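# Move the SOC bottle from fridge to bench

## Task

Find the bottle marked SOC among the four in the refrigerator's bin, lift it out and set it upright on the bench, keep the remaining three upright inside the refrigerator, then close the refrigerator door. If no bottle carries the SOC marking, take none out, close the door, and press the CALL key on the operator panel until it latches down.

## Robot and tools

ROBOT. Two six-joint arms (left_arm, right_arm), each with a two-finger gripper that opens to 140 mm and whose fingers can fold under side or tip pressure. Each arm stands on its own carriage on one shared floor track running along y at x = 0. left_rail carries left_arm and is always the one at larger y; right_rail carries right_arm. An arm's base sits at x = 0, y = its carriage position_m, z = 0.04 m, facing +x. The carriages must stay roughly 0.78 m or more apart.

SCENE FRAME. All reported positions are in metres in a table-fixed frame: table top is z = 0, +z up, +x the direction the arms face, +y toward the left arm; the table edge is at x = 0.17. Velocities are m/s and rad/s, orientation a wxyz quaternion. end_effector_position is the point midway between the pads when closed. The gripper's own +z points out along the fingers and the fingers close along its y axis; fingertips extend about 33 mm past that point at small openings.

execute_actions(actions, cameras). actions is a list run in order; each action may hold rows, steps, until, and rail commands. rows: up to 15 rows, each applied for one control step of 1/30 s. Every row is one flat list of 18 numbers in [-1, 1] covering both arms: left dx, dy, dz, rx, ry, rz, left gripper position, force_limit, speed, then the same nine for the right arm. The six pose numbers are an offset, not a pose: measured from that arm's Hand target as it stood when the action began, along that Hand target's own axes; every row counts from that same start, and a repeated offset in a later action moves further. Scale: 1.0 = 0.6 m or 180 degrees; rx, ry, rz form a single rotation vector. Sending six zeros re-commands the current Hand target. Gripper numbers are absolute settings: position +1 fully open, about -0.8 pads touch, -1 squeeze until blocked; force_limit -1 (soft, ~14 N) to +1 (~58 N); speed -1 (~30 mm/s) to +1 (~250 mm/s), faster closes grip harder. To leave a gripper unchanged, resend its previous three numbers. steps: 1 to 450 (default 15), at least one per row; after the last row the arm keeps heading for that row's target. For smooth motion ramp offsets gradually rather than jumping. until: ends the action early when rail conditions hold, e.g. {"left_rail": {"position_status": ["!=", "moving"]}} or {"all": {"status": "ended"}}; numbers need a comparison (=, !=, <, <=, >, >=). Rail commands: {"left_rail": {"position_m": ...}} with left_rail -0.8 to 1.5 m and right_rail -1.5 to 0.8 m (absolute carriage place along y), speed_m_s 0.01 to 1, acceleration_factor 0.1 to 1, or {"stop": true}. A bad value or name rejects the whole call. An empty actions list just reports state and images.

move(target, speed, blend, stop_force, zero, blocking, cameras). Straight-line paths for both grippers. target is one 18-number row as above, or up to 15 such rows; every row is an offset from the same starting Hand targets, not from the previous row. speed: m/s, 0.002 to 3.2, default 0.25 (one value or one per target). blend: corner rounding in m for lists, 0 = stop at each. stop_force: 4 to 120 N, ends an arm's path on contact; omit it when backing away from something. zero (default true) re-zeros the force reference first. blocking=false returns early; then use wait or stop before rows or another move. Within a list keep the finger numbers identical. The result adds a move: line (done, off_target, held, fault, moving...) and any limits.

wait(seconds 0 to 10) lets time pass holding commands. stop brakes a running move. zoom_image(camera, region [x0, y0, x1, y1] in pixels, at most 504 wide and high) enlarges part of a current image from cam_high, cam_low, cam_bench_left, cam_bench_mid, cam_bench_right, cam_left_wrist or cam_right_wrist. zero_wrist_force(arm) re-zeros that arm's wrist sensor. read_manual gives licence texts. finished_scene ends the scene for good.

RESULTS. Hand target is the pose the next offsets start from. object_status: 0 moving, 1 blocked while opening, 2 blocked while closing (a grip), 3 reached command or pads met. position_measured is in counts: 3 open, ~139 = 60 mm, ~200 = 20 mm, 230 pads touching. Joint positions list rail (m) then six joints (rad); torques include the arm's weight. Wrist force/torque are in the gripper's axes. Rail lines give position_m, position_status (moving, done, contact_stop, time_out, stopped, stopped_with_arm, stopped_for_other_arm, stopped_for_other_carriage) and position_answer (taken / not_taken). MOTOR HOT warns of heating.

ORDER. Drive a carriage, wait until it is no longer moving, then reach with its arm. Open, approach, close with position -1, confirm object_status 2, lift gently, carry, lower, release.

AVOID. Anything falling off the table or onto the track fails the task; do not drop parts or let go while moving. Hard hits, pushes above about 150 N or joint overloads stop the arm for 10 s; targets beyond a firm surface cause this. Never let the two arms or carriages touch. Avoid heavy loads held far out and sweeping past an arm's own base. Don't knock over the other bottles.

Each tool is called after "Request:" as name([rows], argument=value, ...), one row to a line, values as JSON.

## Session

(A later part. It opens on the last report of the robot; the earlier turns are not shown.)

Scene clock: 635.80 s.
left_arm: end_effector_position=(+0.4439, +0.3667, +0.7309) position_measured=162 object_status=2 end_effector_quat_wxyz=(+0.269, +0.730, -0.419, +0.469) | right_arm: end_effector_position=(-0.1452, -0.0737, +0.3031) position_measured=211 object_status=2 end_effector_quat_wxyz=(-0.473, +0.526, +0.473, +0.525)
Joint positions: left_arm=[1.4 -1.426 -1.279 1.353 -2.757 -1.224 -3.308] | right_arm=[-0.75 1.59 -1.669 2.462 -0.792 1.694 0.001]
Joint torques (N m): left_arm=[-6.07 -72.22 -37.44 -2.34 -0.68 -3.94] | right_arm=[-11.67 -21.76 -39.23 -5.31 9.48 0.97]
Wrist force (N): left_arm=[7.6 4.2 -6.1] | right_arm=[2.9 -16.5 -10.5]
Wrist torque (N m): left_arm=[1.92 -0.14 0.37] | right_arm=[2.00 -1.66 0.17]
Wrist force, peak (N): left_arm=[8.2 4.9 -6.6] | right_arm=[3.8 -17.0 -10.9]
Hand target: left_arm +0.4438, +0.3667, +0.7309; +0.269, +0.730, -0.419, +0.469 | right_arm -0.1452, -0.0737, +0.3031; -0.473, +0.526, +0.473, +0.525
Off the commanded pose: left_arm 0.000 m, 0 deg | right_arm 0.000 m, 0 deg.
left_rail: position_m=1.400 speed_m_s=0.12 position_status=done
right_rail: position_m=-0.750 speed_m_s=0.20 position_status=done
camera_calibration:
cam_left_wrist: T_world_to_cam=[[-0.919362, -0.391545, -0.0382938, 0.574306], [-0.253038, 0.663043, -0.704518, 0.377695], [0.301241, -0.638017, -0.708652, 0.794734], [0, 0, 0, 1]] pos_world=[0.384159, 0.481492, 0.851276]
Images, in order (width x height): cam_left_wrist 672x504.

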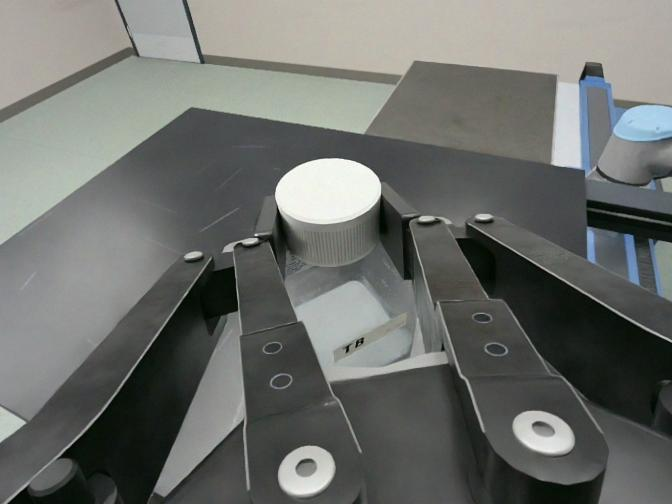

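Request:
move([
  [0.0606,0,-0.0278,0,0,0,-1,1,-1,0,0,0,0,0,0,-1,0.2,-1],
  [0.1061,0,-0.0487,0,0.137,0,-1,1,-1,0,0,0,0,0,0,-1,0.2,-1],
], speed=[0.06,0.2], blend=[0.01,0], cameras=[])

Request:
move([
  [-0.0167,0.3496,-0.4725,0,0,0,-1,1,-1,0,0,0,0,0,0,-1,0.2,-1],
  [-0.633,0.366,-0.4437,0,0,0,-1,1,-1,0,0,0,0,0,0,-1,0.2,-1],
], speed=0.22, blend=[0.06,0], cameras=[])

Request:
move(target=[-0.015,0.104,0.30,0.211,0,0,-1,1,-1,0,0,0,0,0,0,-1,0.2,-1], speed=0.15, cameras=[])

Request:
move(target=[0,0,0,0,0.1167,0,-1,1,-1,0,0,0,0,0,0,-1,0.2,-1], speed=0.15, cameras=["cam_right_wrist","cam_left_wrist"])

Request:
zoom_image(camera="cam_right_wrist", region=[400, 0, 672, 300])

Scene clock: 639.10 s.
left_arm: end_effector_position=(+0.4438, +0.3668, +0.8010) position_measured=162 object_status=2 end_effector_quat_wxyz=(+0.352, +0.613, -0.352, +0.613) | right_arm: end_effector_position=(-0.1452, -0.0737, +0.3031) position_measured=211 object_status=2 end_effector_quat_wxyz=(-0.473, +0.526, +0.473, +0.525)
Joint positions: left_arm=[1.4 -1.441 -1.223 1.428 -3.347 -1.173 -3.141] | right_arm=[-0.75 1.59 -1.669 2.462 -0.792 1.694 0.001]
Joint torques (N m): left_arm=[14.21 -76.05 -45.52 -7.71 -1.4 4.28] | right_arm=[-9.51 -22.53 -37.51 -5.08 9.33 0.62]
Wrist force (N): left_arm=[-3.8 6.6 -2.0] | right_arm=[4.1 -16.4 -10.5]
Wrist torque (N m): left_arm=[1.92 -0.37 -0.64] | right_arm=[2.01 -1.52 0.18]
Wrist force, peak (N): left_arm=[8.1 4.5 -6.2] | right_arm=[4.3 -17.0 -10.9]
Hand target: left_arm +0.4438, +0.3668, +0.8010; +0.352, +0.613, -0.352, +0.614 | right_arm -0.1452, -0.0737, +0.3031; -0.473, +0.526, +0.473, +0.525
Off the commanded pose: left_arm 0.000 m, 0 deg | right_arm 0.000 m, 0 deg.
left_rail: position_m=1.400 speed_m_s=0.12 position_status=done
right_rail: position_m=-0.750 speed_m_s=0.20 position_status=done
move: done
No camera images: "cameras" was empty.

Scene clock: 643.17 s.
left_arm: end_effector_position=(+0.1202, +0.4857, +0.4209) position_measured=162 object_status=2 end_effector_quat_wxyz=(+0.352, +0.613, -0.352, +0.614) | right_arm: end_effector_position=(-0.1452, -0.0737, +0.3031) position_measured=211 object_status=2 end_effector_quat_wxyz=(-0.473, +0.526, +0.473, +0.525)
Joint positions: left_arm=[1.4 -1.937 -1.112 2.075 -4.107 -0.676 -3.14] | right_arm=[-0.75 1.59 -1.669 2.462 -0.792 1.694 0.001]
Joint torques (N m): left_arm=[11.93 -68.22 -40.65 -5.64 -1.61 3.32] | right_arm=[-9.35 -23.37 -37.58 -4.67 9.29 0.68]
Wrist force (N): left_arm=[-3.6 6.7 -1.8] | right_arm=[3.2 -16.4 -10.5]
Wrist torque (N m): left_arm=[1.83 -0.52 -0.66] | right_arm=[2.01 -1.56 0.17]
Wrist force, peak (N): left_arm=[-5.6 7.0 -2.0] | right_arm=[4.4 -16.9 -11.1]
Hand target: left_arm +0.1202, +0.4857, +0.4208; +0.352, +0.613, -0.352, +0.614 | right_arm -0.1452, -0.0737, +0.3031; -0.473, +0.526, +0.473, +0.525
Off the commanded pose: left_arm 0.000 m, 0 deg | right_arm 0.000 m, 0 deg.
left_rail: position_m=1.400 speed_m_s=0.12 position_status=done
right_rail: position_m=-0.750 speed_m_s=0.20 position_status=done
move: done
No camera images: "cameras" was empty.

Scene clock: 646.20 s.
left_arm: end_effector_position=(+0.1570, +0.2987, +0.4120) position_measured=162 object_status=2 end_effector_quat_wxyz=(+0.134, +0.694, -0.133, +0.695) | right_arm: end_effector_position=(-0.1452, -0.0737, +0.3031) position_measured=211 object_status=2 end_effector_quat_wxyz=(-0.473, +0.526, +0.473, +0.525)
Joint positions: left_arm=[1.4 -1.91 -0.651 1.204 -3.707 -0.041 -3.13] | right_arm=[-0.75 1.59 -1.669 2.462 -0.792 1.694 0.001]
Joint torques (N m): left_arm=[13.65 -111.73 -49.95 -3.36 2.42 4.47] | right_arm=[-9.83 -21.2 -37.99 -4.96 9.16 0.67]
Wrist force (N): left_arm=[-4.4 6.4 -2.8] | right_arm=[4.7 -16.5 -10.4]
Wrist torque (N m): left_arm=[1.81 -0.30 -0.62] | right_arm=[2.00 -1.65 0.17]
Wrist force, peak (N): left_arm=[-4.8 7.7 -2.6] | right_arm=[4.5 -17.2 -10.8]
Hand target: left_arm +0.1571, +0.2987, +0.4120; +0.134, +0.694, -0.133, +0.695 | right_arm -0.1452, -0.0737, +0.3031; -0.473, +0.526, +0.473, +0.525
Off the commanded pose: left_arm 0.000 m, 0 deg | right_arm 0.000 m, 0 deg.
left_rail: position_m=1.400 speed_m_s=0.12 position_status=done
right_rail: position_m=-0.750 speed_m_s=0.20 position_status=done
move: done
No camera images: "cameras" was empty.

Scene clock: 648.87 s.
left_arm: end_effector_position=(+0.1571, +0.2988, +0.4120) position_measured=162 object_status=2 end_effector_quat_wxyz=(+0.156, +0.556, -0.107, +0.810) | right_arm: end_effector_position=(-0.1452, -0.0737, +0.3031) position_measured=211 object_status=2 end_effector_quat_wxyz=(-0.473, +0.526, +0.473, +0.525)
Joint positions: left_arm=[1.4 -1.887 -0.417 0.773 -4.903 -0.373 -1.748] | right_arm=[-0.75 1.59 -1.669 2.462 -0.792 1.694 0.001]
Joint torques (N m): left_arm=[13.74 -120.78 -46.78 3.07 -5.53 3.53] | right_arm=[-9.7 -21.58 -38.29 -4.34 9.28 0.83]
Wrist force (N): left_arm=[-3.3 6.5 -4.0] | right_arm=[4.2 -16.6 -10.5]
Wrist torque (N m): left_arm=[1.78 -0.52 -0.63] | right_arm=[1.97 -1.58 0.18]
Wrist force, peak (N): left_arm=[-4.0 7.2 -3.7] | right_arm=[4.0 -17.2 -10.7]
Hand target: left_arm +0.1571, +0.2987, +0.4120; +0.156, +0.556, -0.107, +0.810 | right_arm -0.1452, -0.0737, +0.3031; -0.473, +0.526, +0.473, +0.525
Off the commanded pose: left_arm 0.000 m, 0 deg | right_arm 0.000 m, 0 deg.
left_rail: position_m=1.400 speed_m_s=0.12 position_status=done
right_rail: position_m=-0.750 speed_m_s=0.20 position_status=done
move: done
camera_calibration:
cam_left_wrist: T_world_to_cam=[[-0.423714, -0.898406, -0.115468, 0.377232], [0.055899, 0.101299, -0.993284, 0.363779], [0.90407, -0.427323, 0.0072982, 0.159154], [0, 0, 0, 1]] pos_world=[-0.00438255, 0.370067, 0.403732]
cam_right_wrist: T_world_to_cam=[[0.974416, -0.215529, -0.063726, 0.138491], [-0.135503, -0.337154, -0.931647, 0.231473], [0.179312, 0.916447, -0.357733, 0.393391], [0, 0, 0, 1]] pos_world=[-0.174122, -0.252631, 0.365206]
Images, in order (width x height): cam_left_wrist 672x504, cam_right_wrist 672x504.

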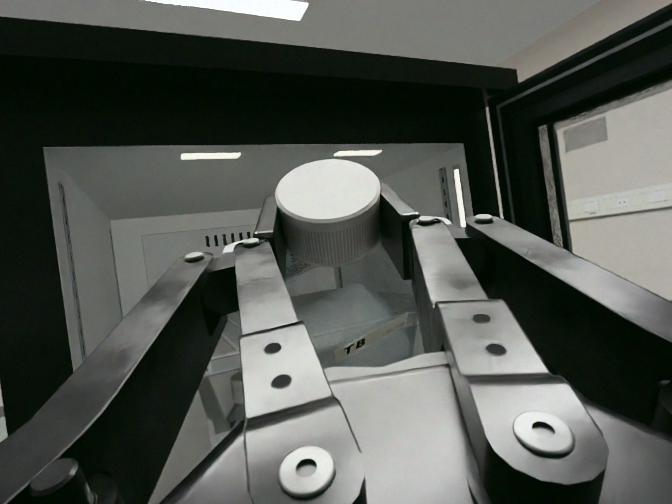

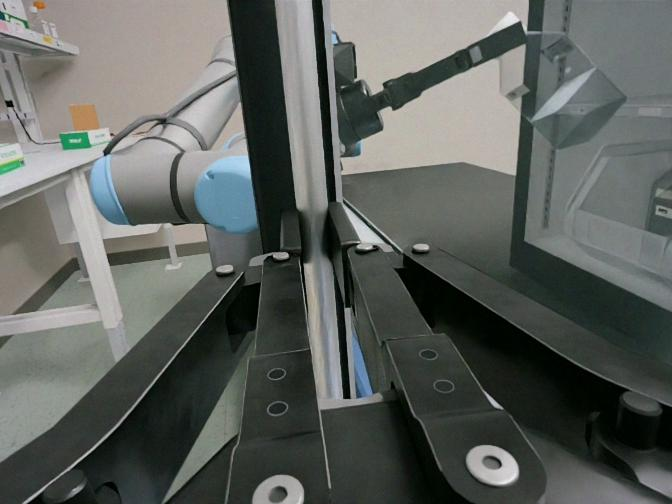

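Scaled by 1.680 from the camera's 672x504 image, which has a finer 960x720 frame.

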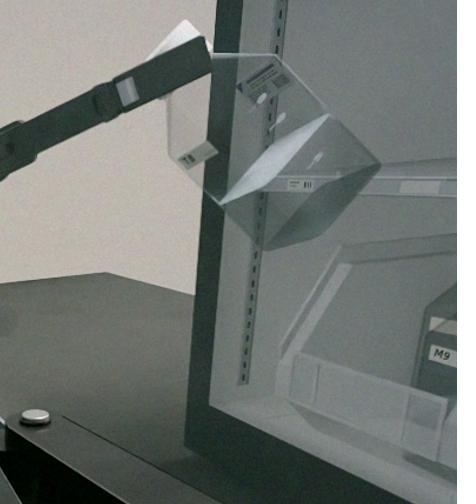

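Request:
move([
  [-0.1316,-0.0178,0.0631,0,0,0,-1,1,-1,0,0,0,0,0,0,-1,0.2,-1],
  [-0.2376,-0.0472,0.106,0,0,0,-1,1,-1,0,0,0,0,0,0,-1,0.2,-1],
  [-0.2694,-0.0565,0.1187,0,0,0,-1,1,-1,0,0,0,0,0,0,-1,0.2,-1],
], speed=[0.1,0.03,0.02], stop_force=12, cameras=["cam_right_wrist","cam_left_wrist"])

Request:
zoom_image(camera="cam_right_wrist", region=[500, 30, 672, 270])

Scene clock: 655.33 s.
left_arm: end_effector_position=(+0.2605, +0.2842, +0.3116) position_measured=162 object_status=2 end_effector_quat_wxyz=(+0.156, +0.556, -0.106, +0.810) | right_arm: end_effector_position=(-0.1452, -0.0737, +0.3031) position_measured=211 object_status=2 end_effector_quat_wxyz=(-0.473, +0.526, +0.473, +0.525)
Joint positions: left_arm=[1.4 -1.781 -0.302 0.777 -4.775 -0.403 -2.016] | right_arm=[-0.75 1.59 -1.669 2.462 -0.792 1.694 0.001]
Joint torques (N m): left_arm=[-12.95 -149.91 -48.16 1.39 -3.55 4.07] | right_arm=[-10.41 -24.57 -36.89 -3.48 9.28 0.58]
Wrist force (N): left_arm=[-3.0 6.9 -4.9] | right_arm=[3.0 -16.7 -10.3]
Wrist torque (N m): left_arm=[1.83 -0.60 -0.62] | right_arm=[1.90 -1.51 0.17]
Wrist force, peak (N): left_arm=[10.5 4.4 -8.1] | right_arm=[3.3 -17.3 -10.9]
Hand target: left_arm +0.2605, +0.2842, +0.3116; +0.156, +0.556, -0.106, +0.810 (not the last commanded pose) | right_arm -0.1452, -0.0737, +0.3031; -0.473, +0.526, +0.473, +0.525
Off the commanded pose: left_arm 0.035 m, 0 deg | right_arm 0.000 m, 0 deg.
left_rail: position_m=1.400 speed_m_s=0.12 position_status=done
right_rail: position_m=-0.750 speed_m_s=0.20 position_status=done
move: contact (left_arm); path passed 1 of 3 targets
camera_calibration:
cam_left_wrist: T_world_to_cam=[[-0.423364, -0.898577, -0.115424, 0.396335], [0.056114, 0.101151, -0.993287, 0.259685], [0.90422, -0.426999, 0.00759885, 0.0599459], [0, 0, 0, 1]] pos_world=[0.099018, 0.355467, 0.303233]
cam_right_wrist: T_world_to_cam=[[0.974416, -0.215529, -0.063726, 0.138491], [-0.135503, -0.337154, -0.931647, 0.231473], [0.179312, 0.916447, -0.357733, 0.393391], [0, 0, 0, 1]] pos_world=[-0.174122, -0.252631, 0.365206]
Images, in order (width x height): cam_left_wrist 672x504, cam_right_wrist 672x504.

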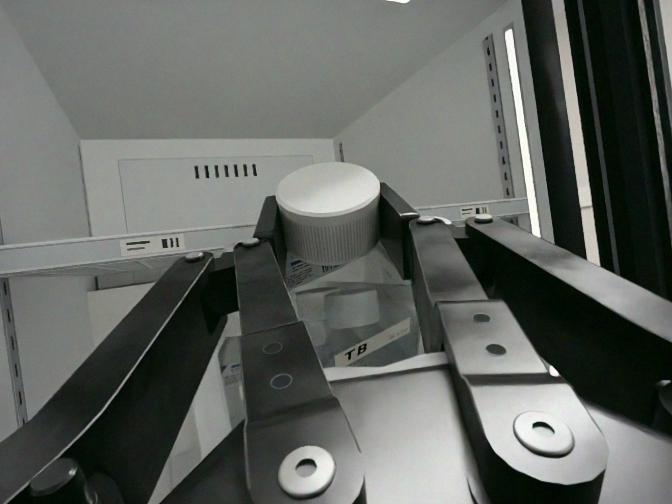

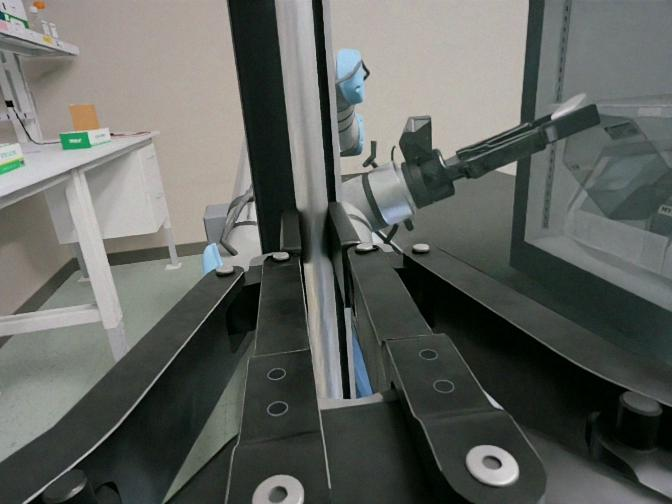

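Scaled by 2.100 from the camera's 672x504 image, which has a finer 960x720 frame.

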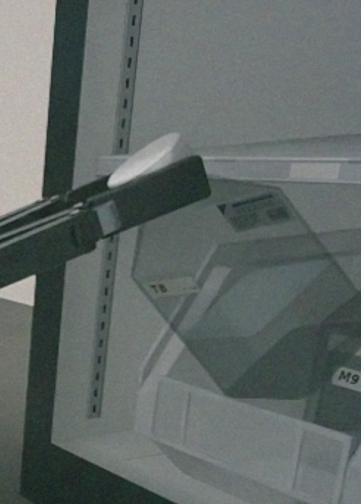

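Request:
move([
  [0.016,-0.0103,0.0047,0,0,0,-1,1,-1,0,0,0,0,0,0,-1,0.2,-1],
  [-0.0303,-0.0245,0.0248,0,0,0,-1,1,-1,0,0,0,0,0,0,-1,0.2,-1],
  [-0.0672,-0.0307,0.0275,0,0,0,-1,1,-1,0,0,0,0,0,0,-1,0.2,-1],
], speed=0.025, stop_force=12, cameras=["cam_right_wrist","cam_left_wrist"])

Request:
zoom_image(camera="cam_right_wrist", region=[500, 30, 672, 270])

Request:
zoom_image(camera="cam_left_wrist", region=[180, 200, 480, 400])

Scene clock: 658.27 s.
left_arm: end_effector_position=(+0.2679, +0.2902, +0.3161) position_measured=162 object_status=2 end_effector_quat_wxyz=(+0.156, +0.556, -0.106, +0.810) | right_arm: end_effector_position=(-0.1452, -0.0737, +0.3031) position_measured=211 object_status=2 end_effector_quat_wxyz=(-0.473, +0.526, +0.473, +0.525)
Joint positions: left_arm=[1.4 -1.775 -0.319 0.808 -4.777 -0.406 -2.03] | right_arm=[-0.75 1.59 -1.669 2.462 -0.792 1.694 0.001]
Joint torques (N m): left_arm=[-16.38 -153.15 -48.5 1.87 -3.84 3.84] | right_arm=[-7.54 -24.11 -37.22 -3.93 9.16 0.26]
Wrist force (N): left_arm=[-2.3 6.8 -4.4] | right_arm=[4.1 -16.7 -10.3]
Wrist torque (N m): left_arm=[1.85 -0.50 -0.59] | right_arm=[1.91 -1.53 0.17]
Wrist force, peak (N): left_arm=[13.0 2.8 -7.9] | right_arm=[4.7 -16.7 -11.0]
Hand target: left_arm +0.2679, +0.2902, +0.3161; +0.156, +0.556, -0.106, +0.810 (not the last commanded pose) | right_arm -0.1452, -0.0737, +0.3031; -0.473, +0.526, +0.473, +0.525
Off the commanded pose: left_arm 0.045 m, 0 deg | right_arm 0.000 m, 0 deg.
left_rail: position_m=1.400 speed_m_s=0.12 position_status=done
right_rail: position_m=-0.750 speed_m_s=0.20 position_status=done
move: contact (left_arm); path passed 1 of 3 targets
camera_calibration:
cam_left_wrist: T_world_to_cam=[[-0.423354, -0.89861, -0.115198, 0.405321], [0.0561999, 0.100862, -0.993312, 0.263236], [0.904219, -0.426997, 0.00780161, 0.0557194], [0, 0, 0, 1]] pos_world=[0.106418, 0.361467, 0.307733]
cam_right_wrist: T_world_to_cam=[[0.974416, -0.215529, -0.063726, 0.138491], [-0.135503, -0.337154, -0.931647, 0.231473], [0.179312, 0.916447, -0.357733, 0.393391], [0, 0, 0, 1]] pos_world=[-0.174122, -0.252631, 0.365206]
Images, in order (width x height): cam_left_wrist 672x504, cam_right_wrist 672x504.

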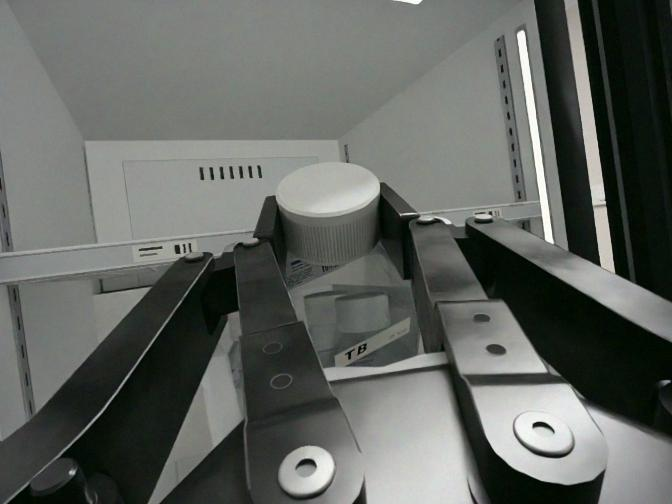

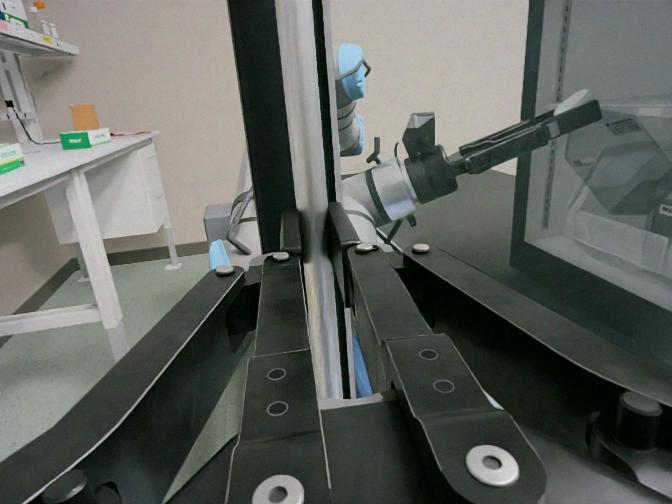

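Scaled by 2.100 from the camera's 672x504 image, which has a finer 960x720 frame.

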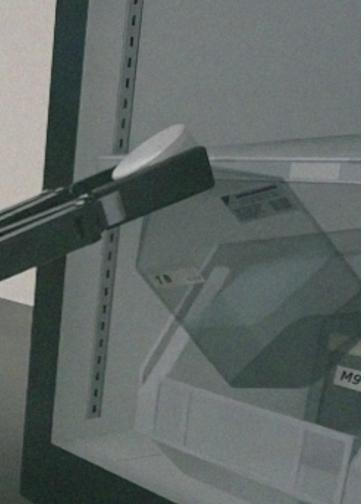

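Scaled by 1.680 from the camera's 672x504 image, which has a finer 960x720 frame.

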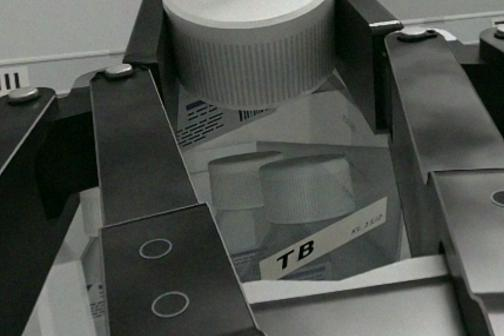

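Request:
move([
  [0.1208,0.05,-0.063,0,0,0,-1,1,-1,0,0,0,0,0,0,-1,0.2,-1],
  [0.1208,0.05,-0.063,0.0021,-0.0161,0.0917,-1,1,-1,0,0,0,0,0,0,-1,0.2,-1],
], speed=[0.08,0.12], cameras=["cam_right_wrist","cam_left_wrist"])

Request:
zoom_image(camera="cam_right_wrist", region=[450, 0, 672, 270])

Scene clock: 662.83 s.
left_arm: end_effector_position=(+0.1999, +0.2852, +0.3702) position_measured=162 object_status=2 end_effector_quat_wxyz=(+0.034, +0.555, -0.186, +0.810) | right_arm: end_effector_position=(-0.1452, -0.0737, +0.3031) position_measured=211 object_status=2 end_effector_quat_wxyz=(-0.473, +0.526, +0.473, +0.525)
Joint positions: left_arm=[1.4 -1.847 -0.365 0.735 -4.82 -0.331 -1.566] | right_arm=[-0.75 1.59 -1.669 2.462 -0.792 1.694 0.001]
Joint torques (N m): left_arm=[-13.44 -124.65 -48.71 2.5 -2.23 4.33] | right_arm=[-9.7 -23.6 -36.53 -3.13 9.5 0.51]
Wrist force (N): left_arm=[-3.0 8.2 -4.5] | right_arm=[3.6 -16.6 -10.8]
Wrist torque (N m): left_arm=[1.79 -0.52 -0.70] | right_arm=[1.99 -1.65 0.18]
Wrist force, peak (N): left_arm=[-3.0 8.2 -4.5] | right_arm=[4.0 -17.2 -10.7]
Hand target: left_arm +0.1999, +0.2852, +0.3702; +0.034, +0.555, -0.186, +0.810 | right_arm -0.1452, -0.0737, +0.3031; -0.473, +0.526, +0.473, +0.525
Off the commanded pose: left_arm 0.000 m, 0 deg | right_arm 0.000 m, 0 deg.
left_rail: position_m=1.400 speed_m_s=0.12 position_status=done
right_rail: position_m=-0.750 speed_m_s=0.20 position_status=done
move: done
camera_calibration:
cam_left_wrist: T_world_to_cam=[[-0.312846, -0.874025, -0.371763, 0.444122], [0.0803948, 0.365638, -0.927279, 0.216456], [0.946395, -0.319984, -0.0441215, 0.0949645], [0, 0, 0, 1]] pos_world=[0.031666, 0.339416, 0.370013]
cam_right_wrist: T_world_to_cam=[[0.974416, -0.215529, -0.063726, 0.138491], [-0.135503, -0.337154, -0.931647, 0.231473], [0.179312, 0.916447, -0.357733, 0.393391], [0, 0, 0, 1]] pos_world=[-0.174122, -0.252631, 0.365206]
Images, in order (width x height): cam_left_wrist 672x504, cam_right_wrist 672x504.

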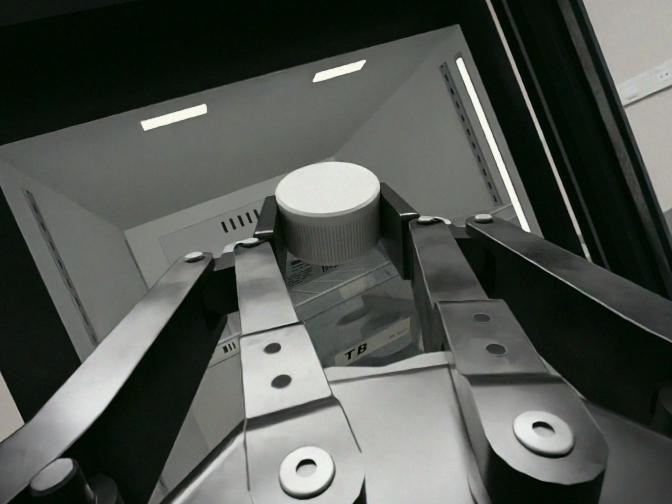

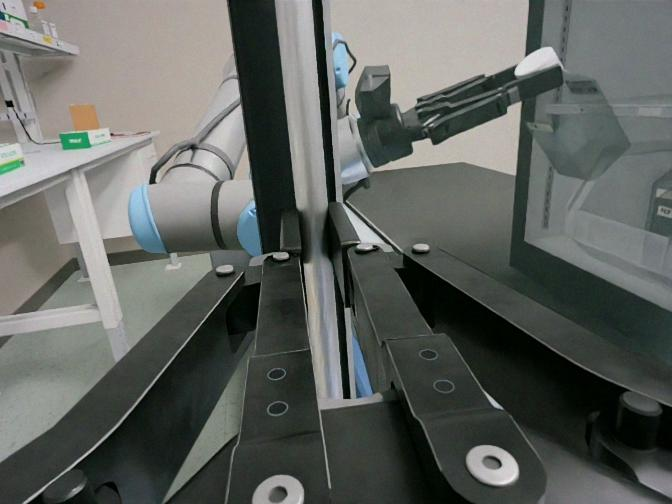

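Scaled by 1.867 from the camera's 672x504 image, which has a finer 960x720 frame.

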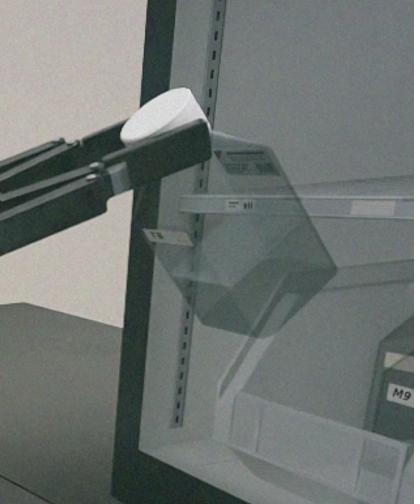

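Request:
move([
  [-0.0401,0.001,0.0208,0,0,0,-1,1,-1,0,0,0,0,0,0,-1,0.2,-1],
  [-0.1478,0.0013,0.0685,0,0,0,-1,1,-1,0,0,0,0,0,0,-1,0.2,-1],
  [-0.1802,0.0013,0.0827,0,0,0,-1,1,-1,0,0,0,0,0,0,-1,0.2,-1],
], speed=[0.08,0.03,0.02], stop_force=12, cameras=["cam_right_wrist","cam_left_wrist"])

Request:
zoom_image(camera="cam_right_wrist", region=[500, 30, 672, 270])

Scene clock: 668.30 s.
left_arm: end_effector_position=(+0.2848, +0.2841, +0.2869) position_measured=162 object_status=2 end_effector_quat_wxyz=(+0.034, +0.555, -0.186, +0.810) | right_arm: end_effector_position=(-0.1452, -0.0737, +0.3031) position_measured=211 object_status=2 end_effector_quat_wxyz=(-0.473, +0.526, +0.473, +0.525)
Joint positions: left_arm=[1.4 -1.763 -0.287 0.778 -4.724 -0.361 -1.796] | right_arm=[-0.75 1.59 -1.669 2.462 -0.792 1.694 0.001]
Joint torques (N m): left_arm=[14.73 -126.77 -31.53 7.68 -5.41 -3.44] | right_arm=[-8.19 -25.03 -35.45 -3.17 8.89 0.63]
Wrist force (N): left_arm=[-3.1 8.8 -4.7] | right_arm=[3.3 -16.5 -10.5]
Wrist torque (N m): left_arm=[1.93 -0.49 -0.42] | right_arm=[1.99 -1.56 0.17]
Wrist force, peak (N): left_arm=[-3.3 9.0 -4.2] | right_arm=[4.1 -17.1 -10.8]
Hand target: left_arm +0.2848, +0.2841, +0.2869; +0.034, +0.555, -0.186, +0.810 | right_arm -0.1452, -0.0737, +0.3031; -0.473, +0.526, +0.473, +0.525
Off the commanded pose: left_arm 0.000 m, 0 deg | right_arm 0.000 m, 0 deg.
left_rail: position_m=1.400 speed_m_s=0.12 position_status=done
right_rail: position_m=-0.750 speed_m_s=0.20 position_status=done
move: done
camera_calibration:
cam_left_wrist: T_world_to_cam=[[-0.312665, -0.874002, -0.371969, 0.438852], [0.0803896, 0.365849, -0.927196, 0.13278], [0.946455, -0.319804, -0.0441277, 0.0104316], [0, 0, 0, 1]] pos_world=[0.116666, 0.338316, 0.286813]
cam_right_wrist: T_world_to_cam=[[0.974416, -0.215529, -0.063726, 0.138491], [-0.135503, -0.337154, -0.931647, 0.231473], [0.179312, 0.916447, -0.357733, 0.393391], [0, 0, 0, 1]] pos_world=[-0.174122, -0.252631, 0.365206]
Images, in order (width x height): cam_left_wrist 672x504, cam_right_wrist 672x504.

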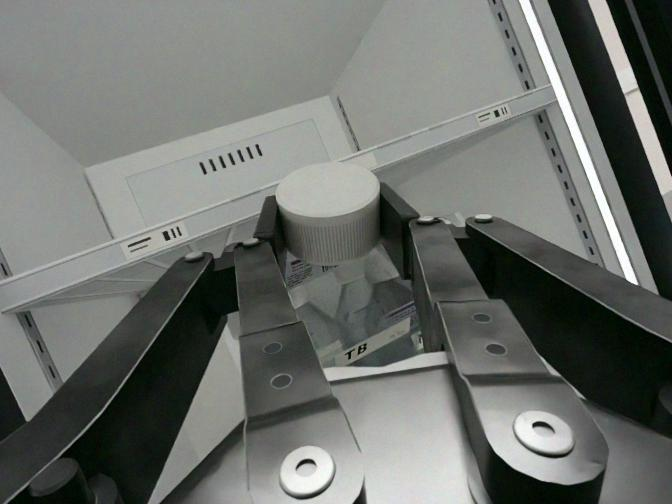

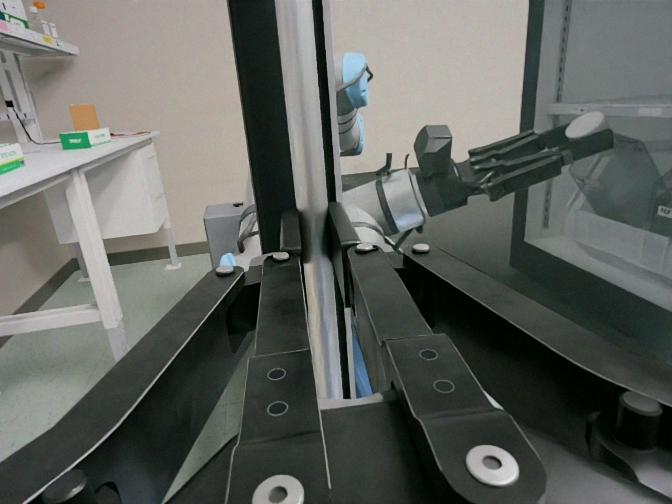

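Scaled by 2.100 from the camera's 672x504 image, which has a finer 960x720 frame.

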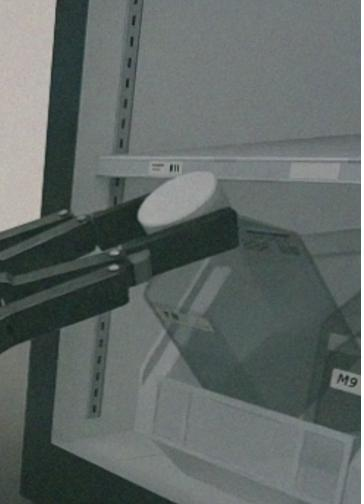

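Request:
move(target=[-0.0295,-0.0069,0.0323,-0.0126,-0.0773,-0.0282,-1,1,-1,0,0,0,0,0,0,-1,0.2,-1], speed=0.04, stop_force=14, cameras=["cam_right_wrist","cam_left_wrist"])

Request:
zoom_image(camera="cam_right_wrist", region=[500, 30, 672, 270])

Scene clock: 673.20 s.
left_arm: end_effector_position=(+0.3099, +0.2841, +0.2780) position_measured=162 object_status=2 end_effector_quat_wxyz=(+0.057, +0.656, -0.180, +0.730) | right_arm: end_effector_position=(-0.1452, -0.0737, +0.3031) position_measured=211 object_status=2 end_effector_quat_wxyz=(-0.473, +0.526, +0.473, +0.525)
Joint positions: left_arm=[1.4 -1.755 -0.409 1.005 -4.167 -0.178 -2.528] | right_arm=[-0.75 1.59 -1.669 2.462 -0.792 1.694 0.001]
Joint torques (N m): left_arm=[10.72 -145.52 -31.88 4.68 -2.1 -4.27] | right_arm=[-9.86 -23.62 -35.36 -2.98 8.67 0.63]
Wrist force (N): left_arm=[-2.3 6.9 -1.3] | right_arm=[3.8 -16.7 -10.6]
Wrist torque (N m): left_arm=[1.84 -0.50 -0.26] | right_arm=[1.99 -1.59 0.17]
Wrist force, peak (N): left_arm=[-3.7 9.2 -3.5] | right_arm=[4.4 -17.4 -10.9]
Hand target: left_arm +0.3099, +0.2841, +0.2780; +0.057, +0.656, -0.180, +0.730 | right_arm -0.1452, -0.0737, +0.3031; -0.473, +0.526, +0.473, +0.525
Off the commanded pose: left_arm 0.000 m, 0 deg | right_arm 0.000 m, 0 deg.
left_rail: position_m=1.400 speed_m_s=0.12 position_status=done
right_rail: position_m=-0.750 speed_m_s=0.20 position_status=done
move: done
camera_calibration:
cam_left_wrist: T_world_to_cam=[[-0.397887, -0.874158, -0.278447, 0.44373], [-0.162208, 0.365755, -0.916467, 0.194653], [0.902981, -0.319484, -0.287325, 0.0673633], [0, 0, 0, 1]] pos_world=[0.147301, 0.338216, 0.321304]
cam_right_wrist: T_world_to_cam=[[0.974416, -0.215529, -0.063726, 0.138491], [-0.135503, -0.337154, -0.931647, 0.231473], [0.179312, 0.916447, -0.357733, 0.393391], [0, 0, 0, 1]] pos_world=[-0.174122, -0.252631, 0.365206]
Images, in order (width x height): cam_left_wrist 672x504, cam_right_wrist 672x504.

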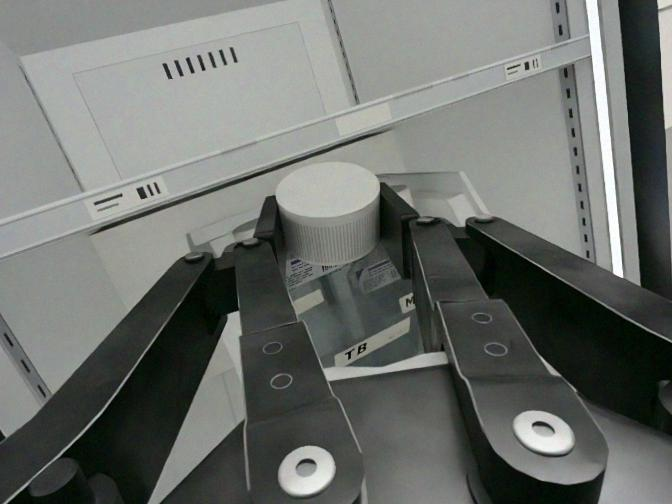

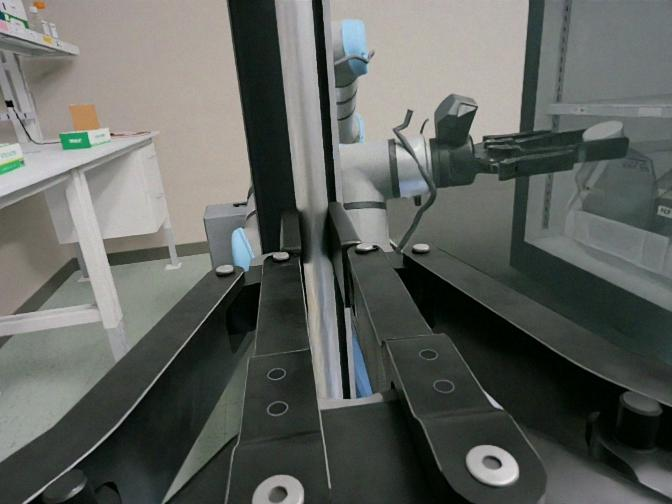

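Scaled by 2.100 from the camera's 672x504 image, which has a finer 960x720 frame.

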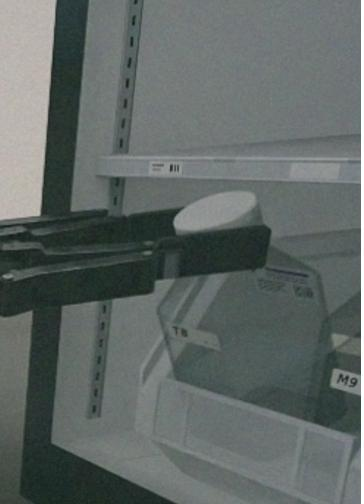

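Request:
move(target=[-0.0125,-0.0177,0.0543,-0.0127,-0.0771,-0.0281,-1,1,-1,0,0,0,0,0,0,-1,0.2,-1], speed=0.04, stop_force=14, cameras=["cam_right_wrist","cam_left_wrist"])

Request:
zoom_image(camera="cam_right_wrist", region=[500, 30, 672, 270])

Scene clock: 678.03 s.
left_arm: end_effector_position=(+0.3448, +0.2841, +0.2750) position_measured=162 object_status=2 end_effector_quat_wxyz=(+0.080, +0.746, -0.171, +0.639) | right_arm: end_effector_position=(-0.1452, -0.0737, +0.3031) position_measured=211 object_status=2 end_effector_quat_wxyz=(-0.473, +0.526, +0.473, +0.525)
Joint positions: left_arm=[1.4 -1.716 -0.691 1.394 -3.141 -0.267 -3.727] | right_arm=[-0.75 1.59 -1.669 2.462 -0.792 1.694 0.001]
Joint torques (N m): left_arm=[12.74 -134.66 -34.96 -1.56 0.89 -3.88] | right_arm=[-10.68 -23.91 -35.95 -2.57 8.92 0.45]
Wrist force (N): left_arm=[-3.4 7.3 -1.1] | right_arm=[3.4 -17.1 -10.9]
Wrist torque (N m): left_arm=[1.81 -0.44 -0.33] | right_arm=[1.86 -1.47 0.17]
Wrist force, peak (N): left_arm=[-4.5 8.5 -2.2] | right_arm=[3.4 -17.1 -10.9]
Hand target: left_arm +0.3448, +0.2841, +0.2750; +0.080, +0.746, -0.171, +0.639 | right_arm -0.1452, -0.0737, +0.3031; -0.473, +0.526, +0.473, +0.525
Off the commanded pose: left_arm 0.000 m, 0 deg | right_arm 0.000 m, 0 deg.
left_rail: position_m=1.400 speed_m_s=0.12 position_status=done
right_rail: position_m=-0.750 speed_m_s=0.20 position_status=done
move: done
camera_calibration:
cam_left_wrist: T_world_to_cam=[[-0.456386, -0.874076, -0.166443, 0.446127], [-0.393017, 0.365852, -0.843617, 0.257102], [0.798279, -0.3196, -0.510496, 0.132441], [0, 0, 0, 1]] pos_world=[0.198927, 0.338216, 0.358761]
cam_right_wrist: T_world_to_cam=[[0.974416, -0.215529, -0.063726, 0.138491], [-0.135503, -0.337154, -0.931647, 0.231473], [0.179312, 0.916447, -0.357733, 0.393391], [0, 0, 0, 1]] pos_world=[-0.174122, -0.252631, 0.365206]
Images, in order (width x height): cam_left_wrist 672x504, cam_right_wrist 672x504.

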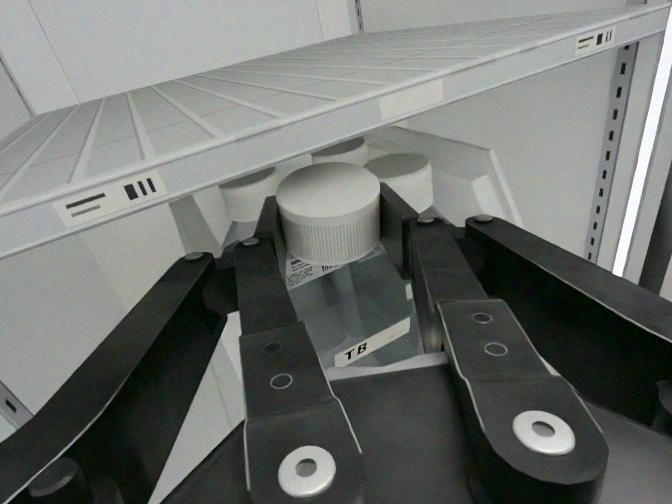

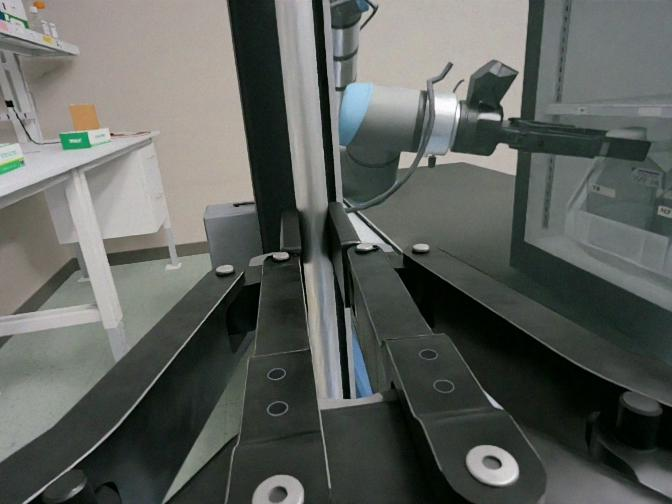

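Scaled by 2.100 from the camera's 672x504 image, which has a finer 960x720 frame.

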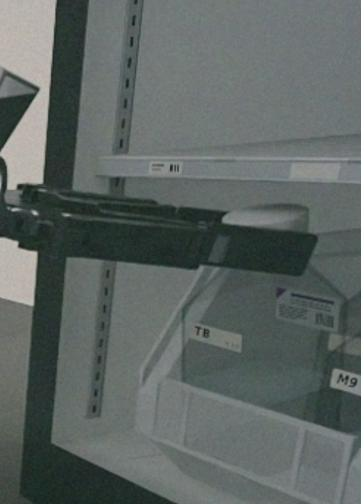

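Request:
move(target=[-0.0085,-0.0164,0.0489,-0.0051,-0.031,-0.0113,-1,1,-1,0,0,0,0,0,0,-1,0.2,-1], speed=0.03, stop_force=12, cameras=["cam_right_wrist","cam_left_wrist"])

Request:
zoom_image(camera="cam_right_wrist", region=[500, 30, 672, 270])

Scene clock: 681.47 s.
left_arm: end_effector_position=(+0.3748, +0.2841, +0.2660) position_measured=162 object_status=2 end_effector_quat_wxyz=(+0.089, +0.778, -0.167, +0.599) | right_arm: end_effector_position=(-0.1452, -0.0737, +0.3031) position_measured=211 object_status=2 end_effector_quat_wxyz=(-0.473, +0.526, +0.473, +0.525)
Joint positions: left_arm=[1.4 -1.678 -0.74 1.415 -2.979 -0.367 -3.882] | right_arm=[-0.75 1.59 -1.669 2.462 -0.792 1.694 0.001]
Joint torques (N m): left_arm=[12.11 -135.73 -36.83 -2.14 1.36 -3.75] | right_arm=[-7.56 -23.61 -35.76 -2.14 9.11 0.39]
Wrist force (N): left_arm=[-3.0 7.1 -0.3] | right_arm=[4.0 -16.8 -10.4]
Wrist torque (N m): left_arm=[1.80 -0.46 -0.29] | right_arm=[1.94 -1.49 0.17]
Wrist force, peak (N): left_arm=[-3.5 7.9 -1.1] | right_arm=[3.9 -17.2 -10.7]
Hand target: left_arm +0.3748, +0.2841, +0.2660; +0.089, +0.778, -0.167, +0.599 | right_arm -0.1452, -0.0737, +0.3031; -0.473, +0.526, +0.473, +0.525
Off the commanded pose: left_arm 0.000 m, 0 deg | right_arm 0.000 m, 0 deg.
left_rail: position_m=1.400 speed_m_s=0.12 position_status=done
right_rail: position_m=-0.750 speed_m_s=0.20 position_status=done
move: done
camera_calibration:
cam_left_wrist: T_world_to_cam=[[-0.471311, -0.874077, -0.117707, 0.450978], [-0.479255, 0.365853, -0.797788, 0.281422], [0.740392, -0.319594, -0.591336, 0.147016], [0, 0, 0, 1]] pos_world=[0.238574, 0.338216, 0.364534]
cam_right_wrist: T_world_to_cam=[[0.974416, -0.215529, -0.063726, 0.138491], [-0.135503, -0.337154, -0.931647, 0.231473], [0.179312, 0.916447, -0.357733, 0.393391], [0, 0, 0, 1]] pos_world=[-0.174122, -0.252631, 0.365206]
Images, in order (width x height): cam_left_wrist 672x504, cam_right_wrist 672x504.

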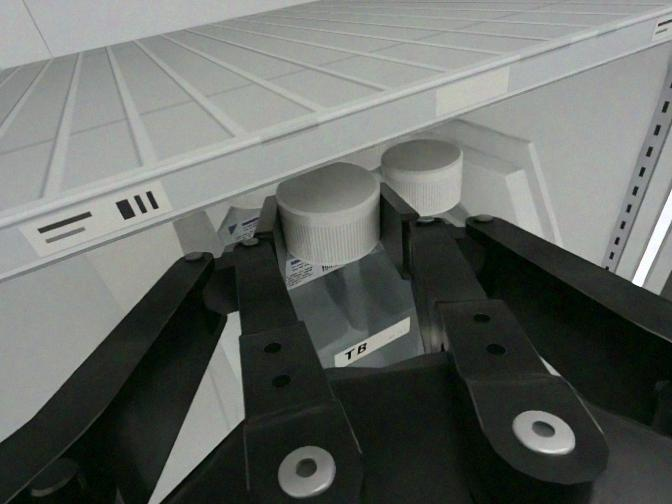

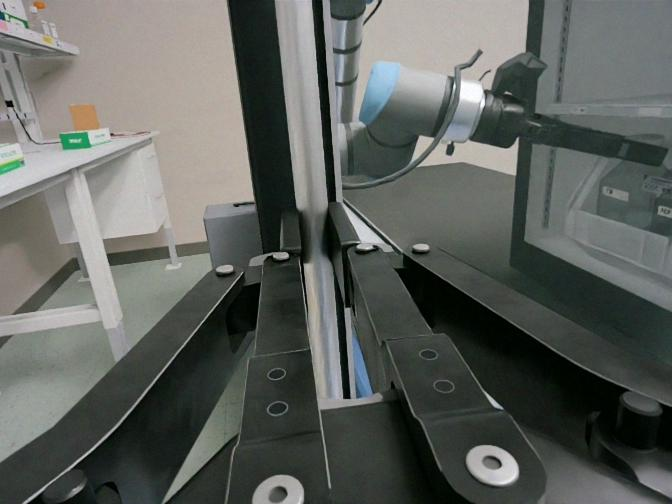

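Scaled by 2.100 from the camera's 672x504 image, which has a finer 960x720 frame.

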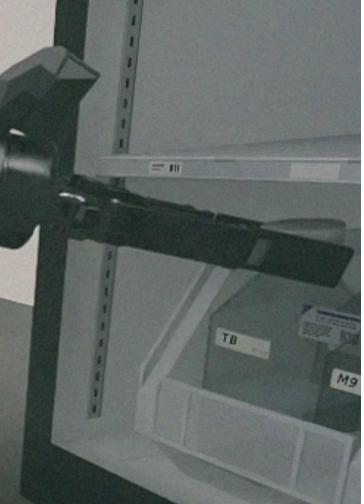

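Request:
move(target=[-0.0401,0.0025,0.0111,0,0,0,-1,1,-1,0,0,0,0,0,0,-1,0.2,-1], speed=0.02, stop_force=8, cameras=["cam_right_wrist","cam_left_wrist"])

Request:
zoom_image(camera="cam_right_wrist", region=[530, 80, 672, 270])

Scene clock: 684.07 s.
left_arm: end_effector_position=(+0.3749, +0.2841, +0.2537) position_measured=162 object_status=2 end_effector_quat_wxyz=(+0.089, +0.778, -0.167, +0.599) | right_arm: end_effector_position=(-0.1452, -0.0737, +0.3031) position_measured=211 object_status=2 end_effector_quat_wxyz=(-0.473, +0.526, +0.473, +0.525)
Joint positions: left_arm=[1.4 -1.678 -0.727 1.417 -2.994 -0.367 -3.882] | right_arm=[-0.75 1.59 -1.669 2.462 -0.792 1.694 0.001]
Joint torques (N m): left_arm=[-3.83 -135.12 -49.69 -2.19 0.64 -3.84] | right_arm=[-9.91 -23.85 -35.25 -1.91 9.09 0.39]
Wrist force (N): left_arm=[-1.4 6.2 1.7] | right_arm=[4.1 -17.0 -10.5]
Wrist torque (N m): left_arm=[1.97 0.03 -0.18] | right_arm=[1.98 -1.58 0.16]
Wrist force, peak (N): left_arm=[7.1 4.6 1.5] | right_arm=[3.9 -17.1 -11.2]
Hand target: left_arm +0.3749, +0.2841, +0.2537; +0.089, +0.778, -0.167, +0.599 (not the last commanded pose) | right_arm -0.1452, -0.0737, +0.3031; -0.473, +0.526, +0.473, +0.525
Off the commanded pose: left_arm 0.013 m, 0 deg | right_arm 0.000 m, 0 deg.
left_rail: position_m=1.400 speed_m_s=0.12 position_status=done
right_rail: position_m=-0.750 speed_m_s=0.20 position_status=done
move: contact (left_arm)
camera_calibration:
cam_left_wrist: T_world_to_cam=[[-0.471226, -0.874142, -0.117569, 0.449483], [-0.479336, 0.3657, -0.79781, 0.271688], [0.740394, -0.319593, -0.591335, 0.139741], [0, 0, 0, 1]] pos_world=[0.238575, 0.338216, 0.352235]
cam_right_wrist: T_world_to_cam=[[0.974416, -0.215529, -0.063726, 0.138491], [-0.135503, -0.337154, -0.931647, 0.231473], [0.179312, 0.916447, -0.357733, 0.393391], [0, 0, 0, 1]] pos_world=[-0.174122, -0.252631, 0.365206]
Images, in order (width x height): cam_left_wrist 672x504, cam_right_wrist 672x504.

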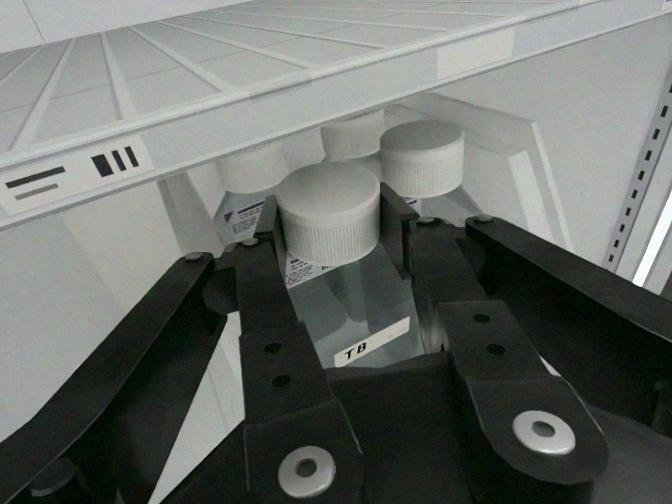

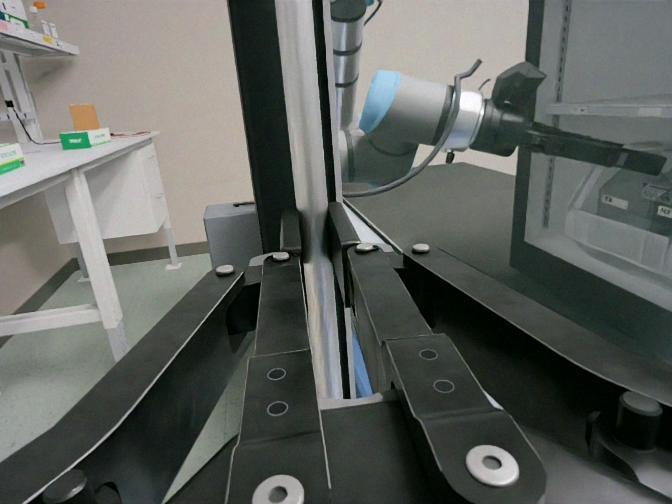

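Scaled by 2.653 from the camera's 672x504 image, which has a finer 960x720 frame.

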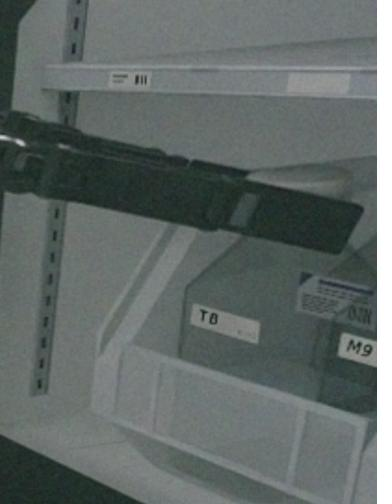

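Request:
move(target=[0.0073,-0.0092,0.022,-0.0026,-0.0155,-0.0056,-1,1,-1,0,0,0,0,0,0,-1,0.2,-1], speed=0.02, stop_force=15, cameras=["cam_right_wrist","cam_left_wrist"])

Request:
zoom_image(camera="cam_right_wrist", region=[530, 80, 672, 270])

Scene clock: 686.97 s.
left_arm: end_effector_position=(+0.3898, +0.2841, +0.2547) position_measured=162 object_status=2 end_effector_quat_wxyz=(+0.094, +0.794, -0.164, +0.578) | right_arm: end_effector_position=(-0.1452, -0.0737, +0.3031) position_measured=211 object_status=2 end_effector_quat_wxyz=(-0.473, +0.526, +0.473, +0.525)
Joint positions: left_arm=[1.4 -1.658 -0.751 1.418 -2.931 -0.42 -3.93] | right_arm=[-0.75 1.59 -1.669 2.462 -0.792 1.694 0.001]
Joint torques (N m): left_arm=[12.88 -134.5 -52.32 -2.19 1.66 -3.66] | right_arm=[-11 -22.82 -35.28 -1.89 9.11 0.42]
Wrist force (N): left_arm=[-3.5 7.2 0.6] | right_arm=[4.3 -16.4 -10.5]
Wrist torque (N m): left_arm=[1.84 -0.30 -0.31] | right_arm=[1.97 -1.59 0.18]
Wrist force, peak (N): left_arm=[-4.2 8.0 0.5] | right_arm=[4.3 -17.2 -10.9]
Hand target: left_arm +0.3898, +0.2841, +0.2547; +0.094, +0.794, -0.164, +0.578 | right_arm -0.1452, -0.0737, +0.3031; -0.473, +0.526, +0.473, +0.525
Off the commanded pose: left_arm 0.000 m, 0 deg | right_arm 0.000 m, 0 deg.
left_rail: position_m=1.400 speed_m_s=0.12 position_status=done
right_rail: position_m=-0.750 speed_m_s=0.20 position_status=done
move: done
camera_calibration:
cam_left_wrist: T_world_to_cam=[[-0.476913, -0.874038, -0.092795, 0.452521], [-0.52039, 0.365865, -0.771581, 0.289001], [0.708342, -0.319688, -0.629327, 0.151495], [0, 0, 0, 1]] pos_world=[0.258896, 0.338216, 0.360319]
cam_right_wrist: T_world_to_cam=[[0.974416, -0.215529, -0.063726, 0.138491], [-0.135503, -0.337154, -0.931647, 0.231473], [0.179312, 0.916447, -0.357733, 0.393391], [0, 0, 0, 1]] pos_world=[-0.174122, -0.252631, 0.365206]
Images, in order (width x height): cam_left_wrist 672x504, cam_right_wrist 672x504.

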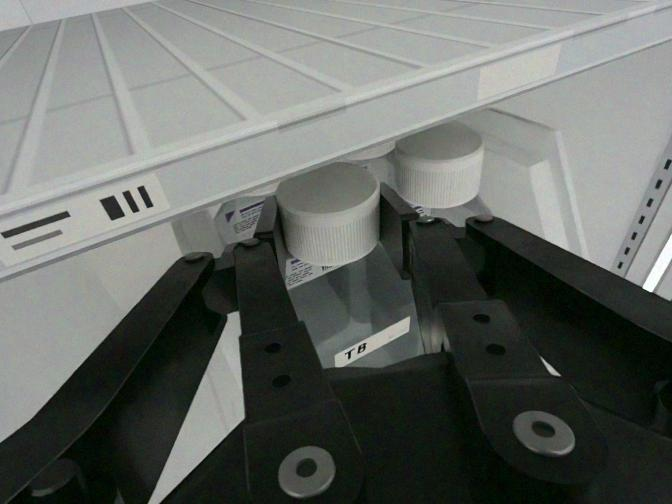

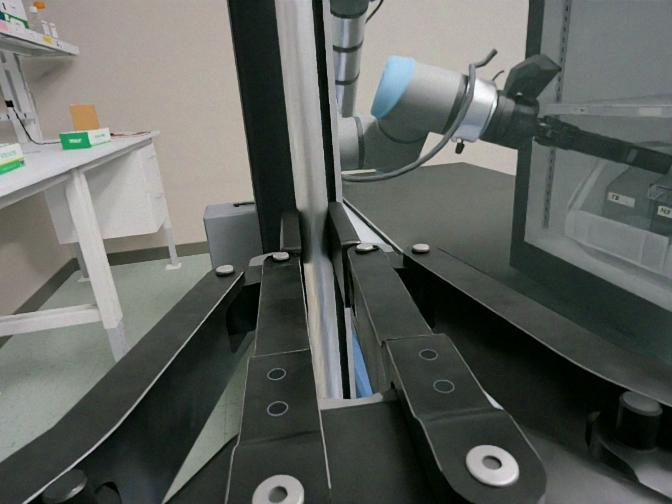

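Scaled by 2.653 from the camera's 672x504 image, which has a finer 960x720 frame.

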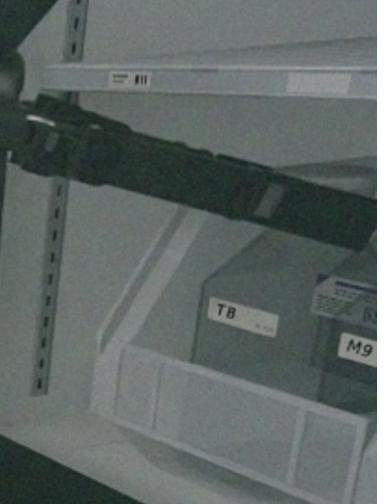

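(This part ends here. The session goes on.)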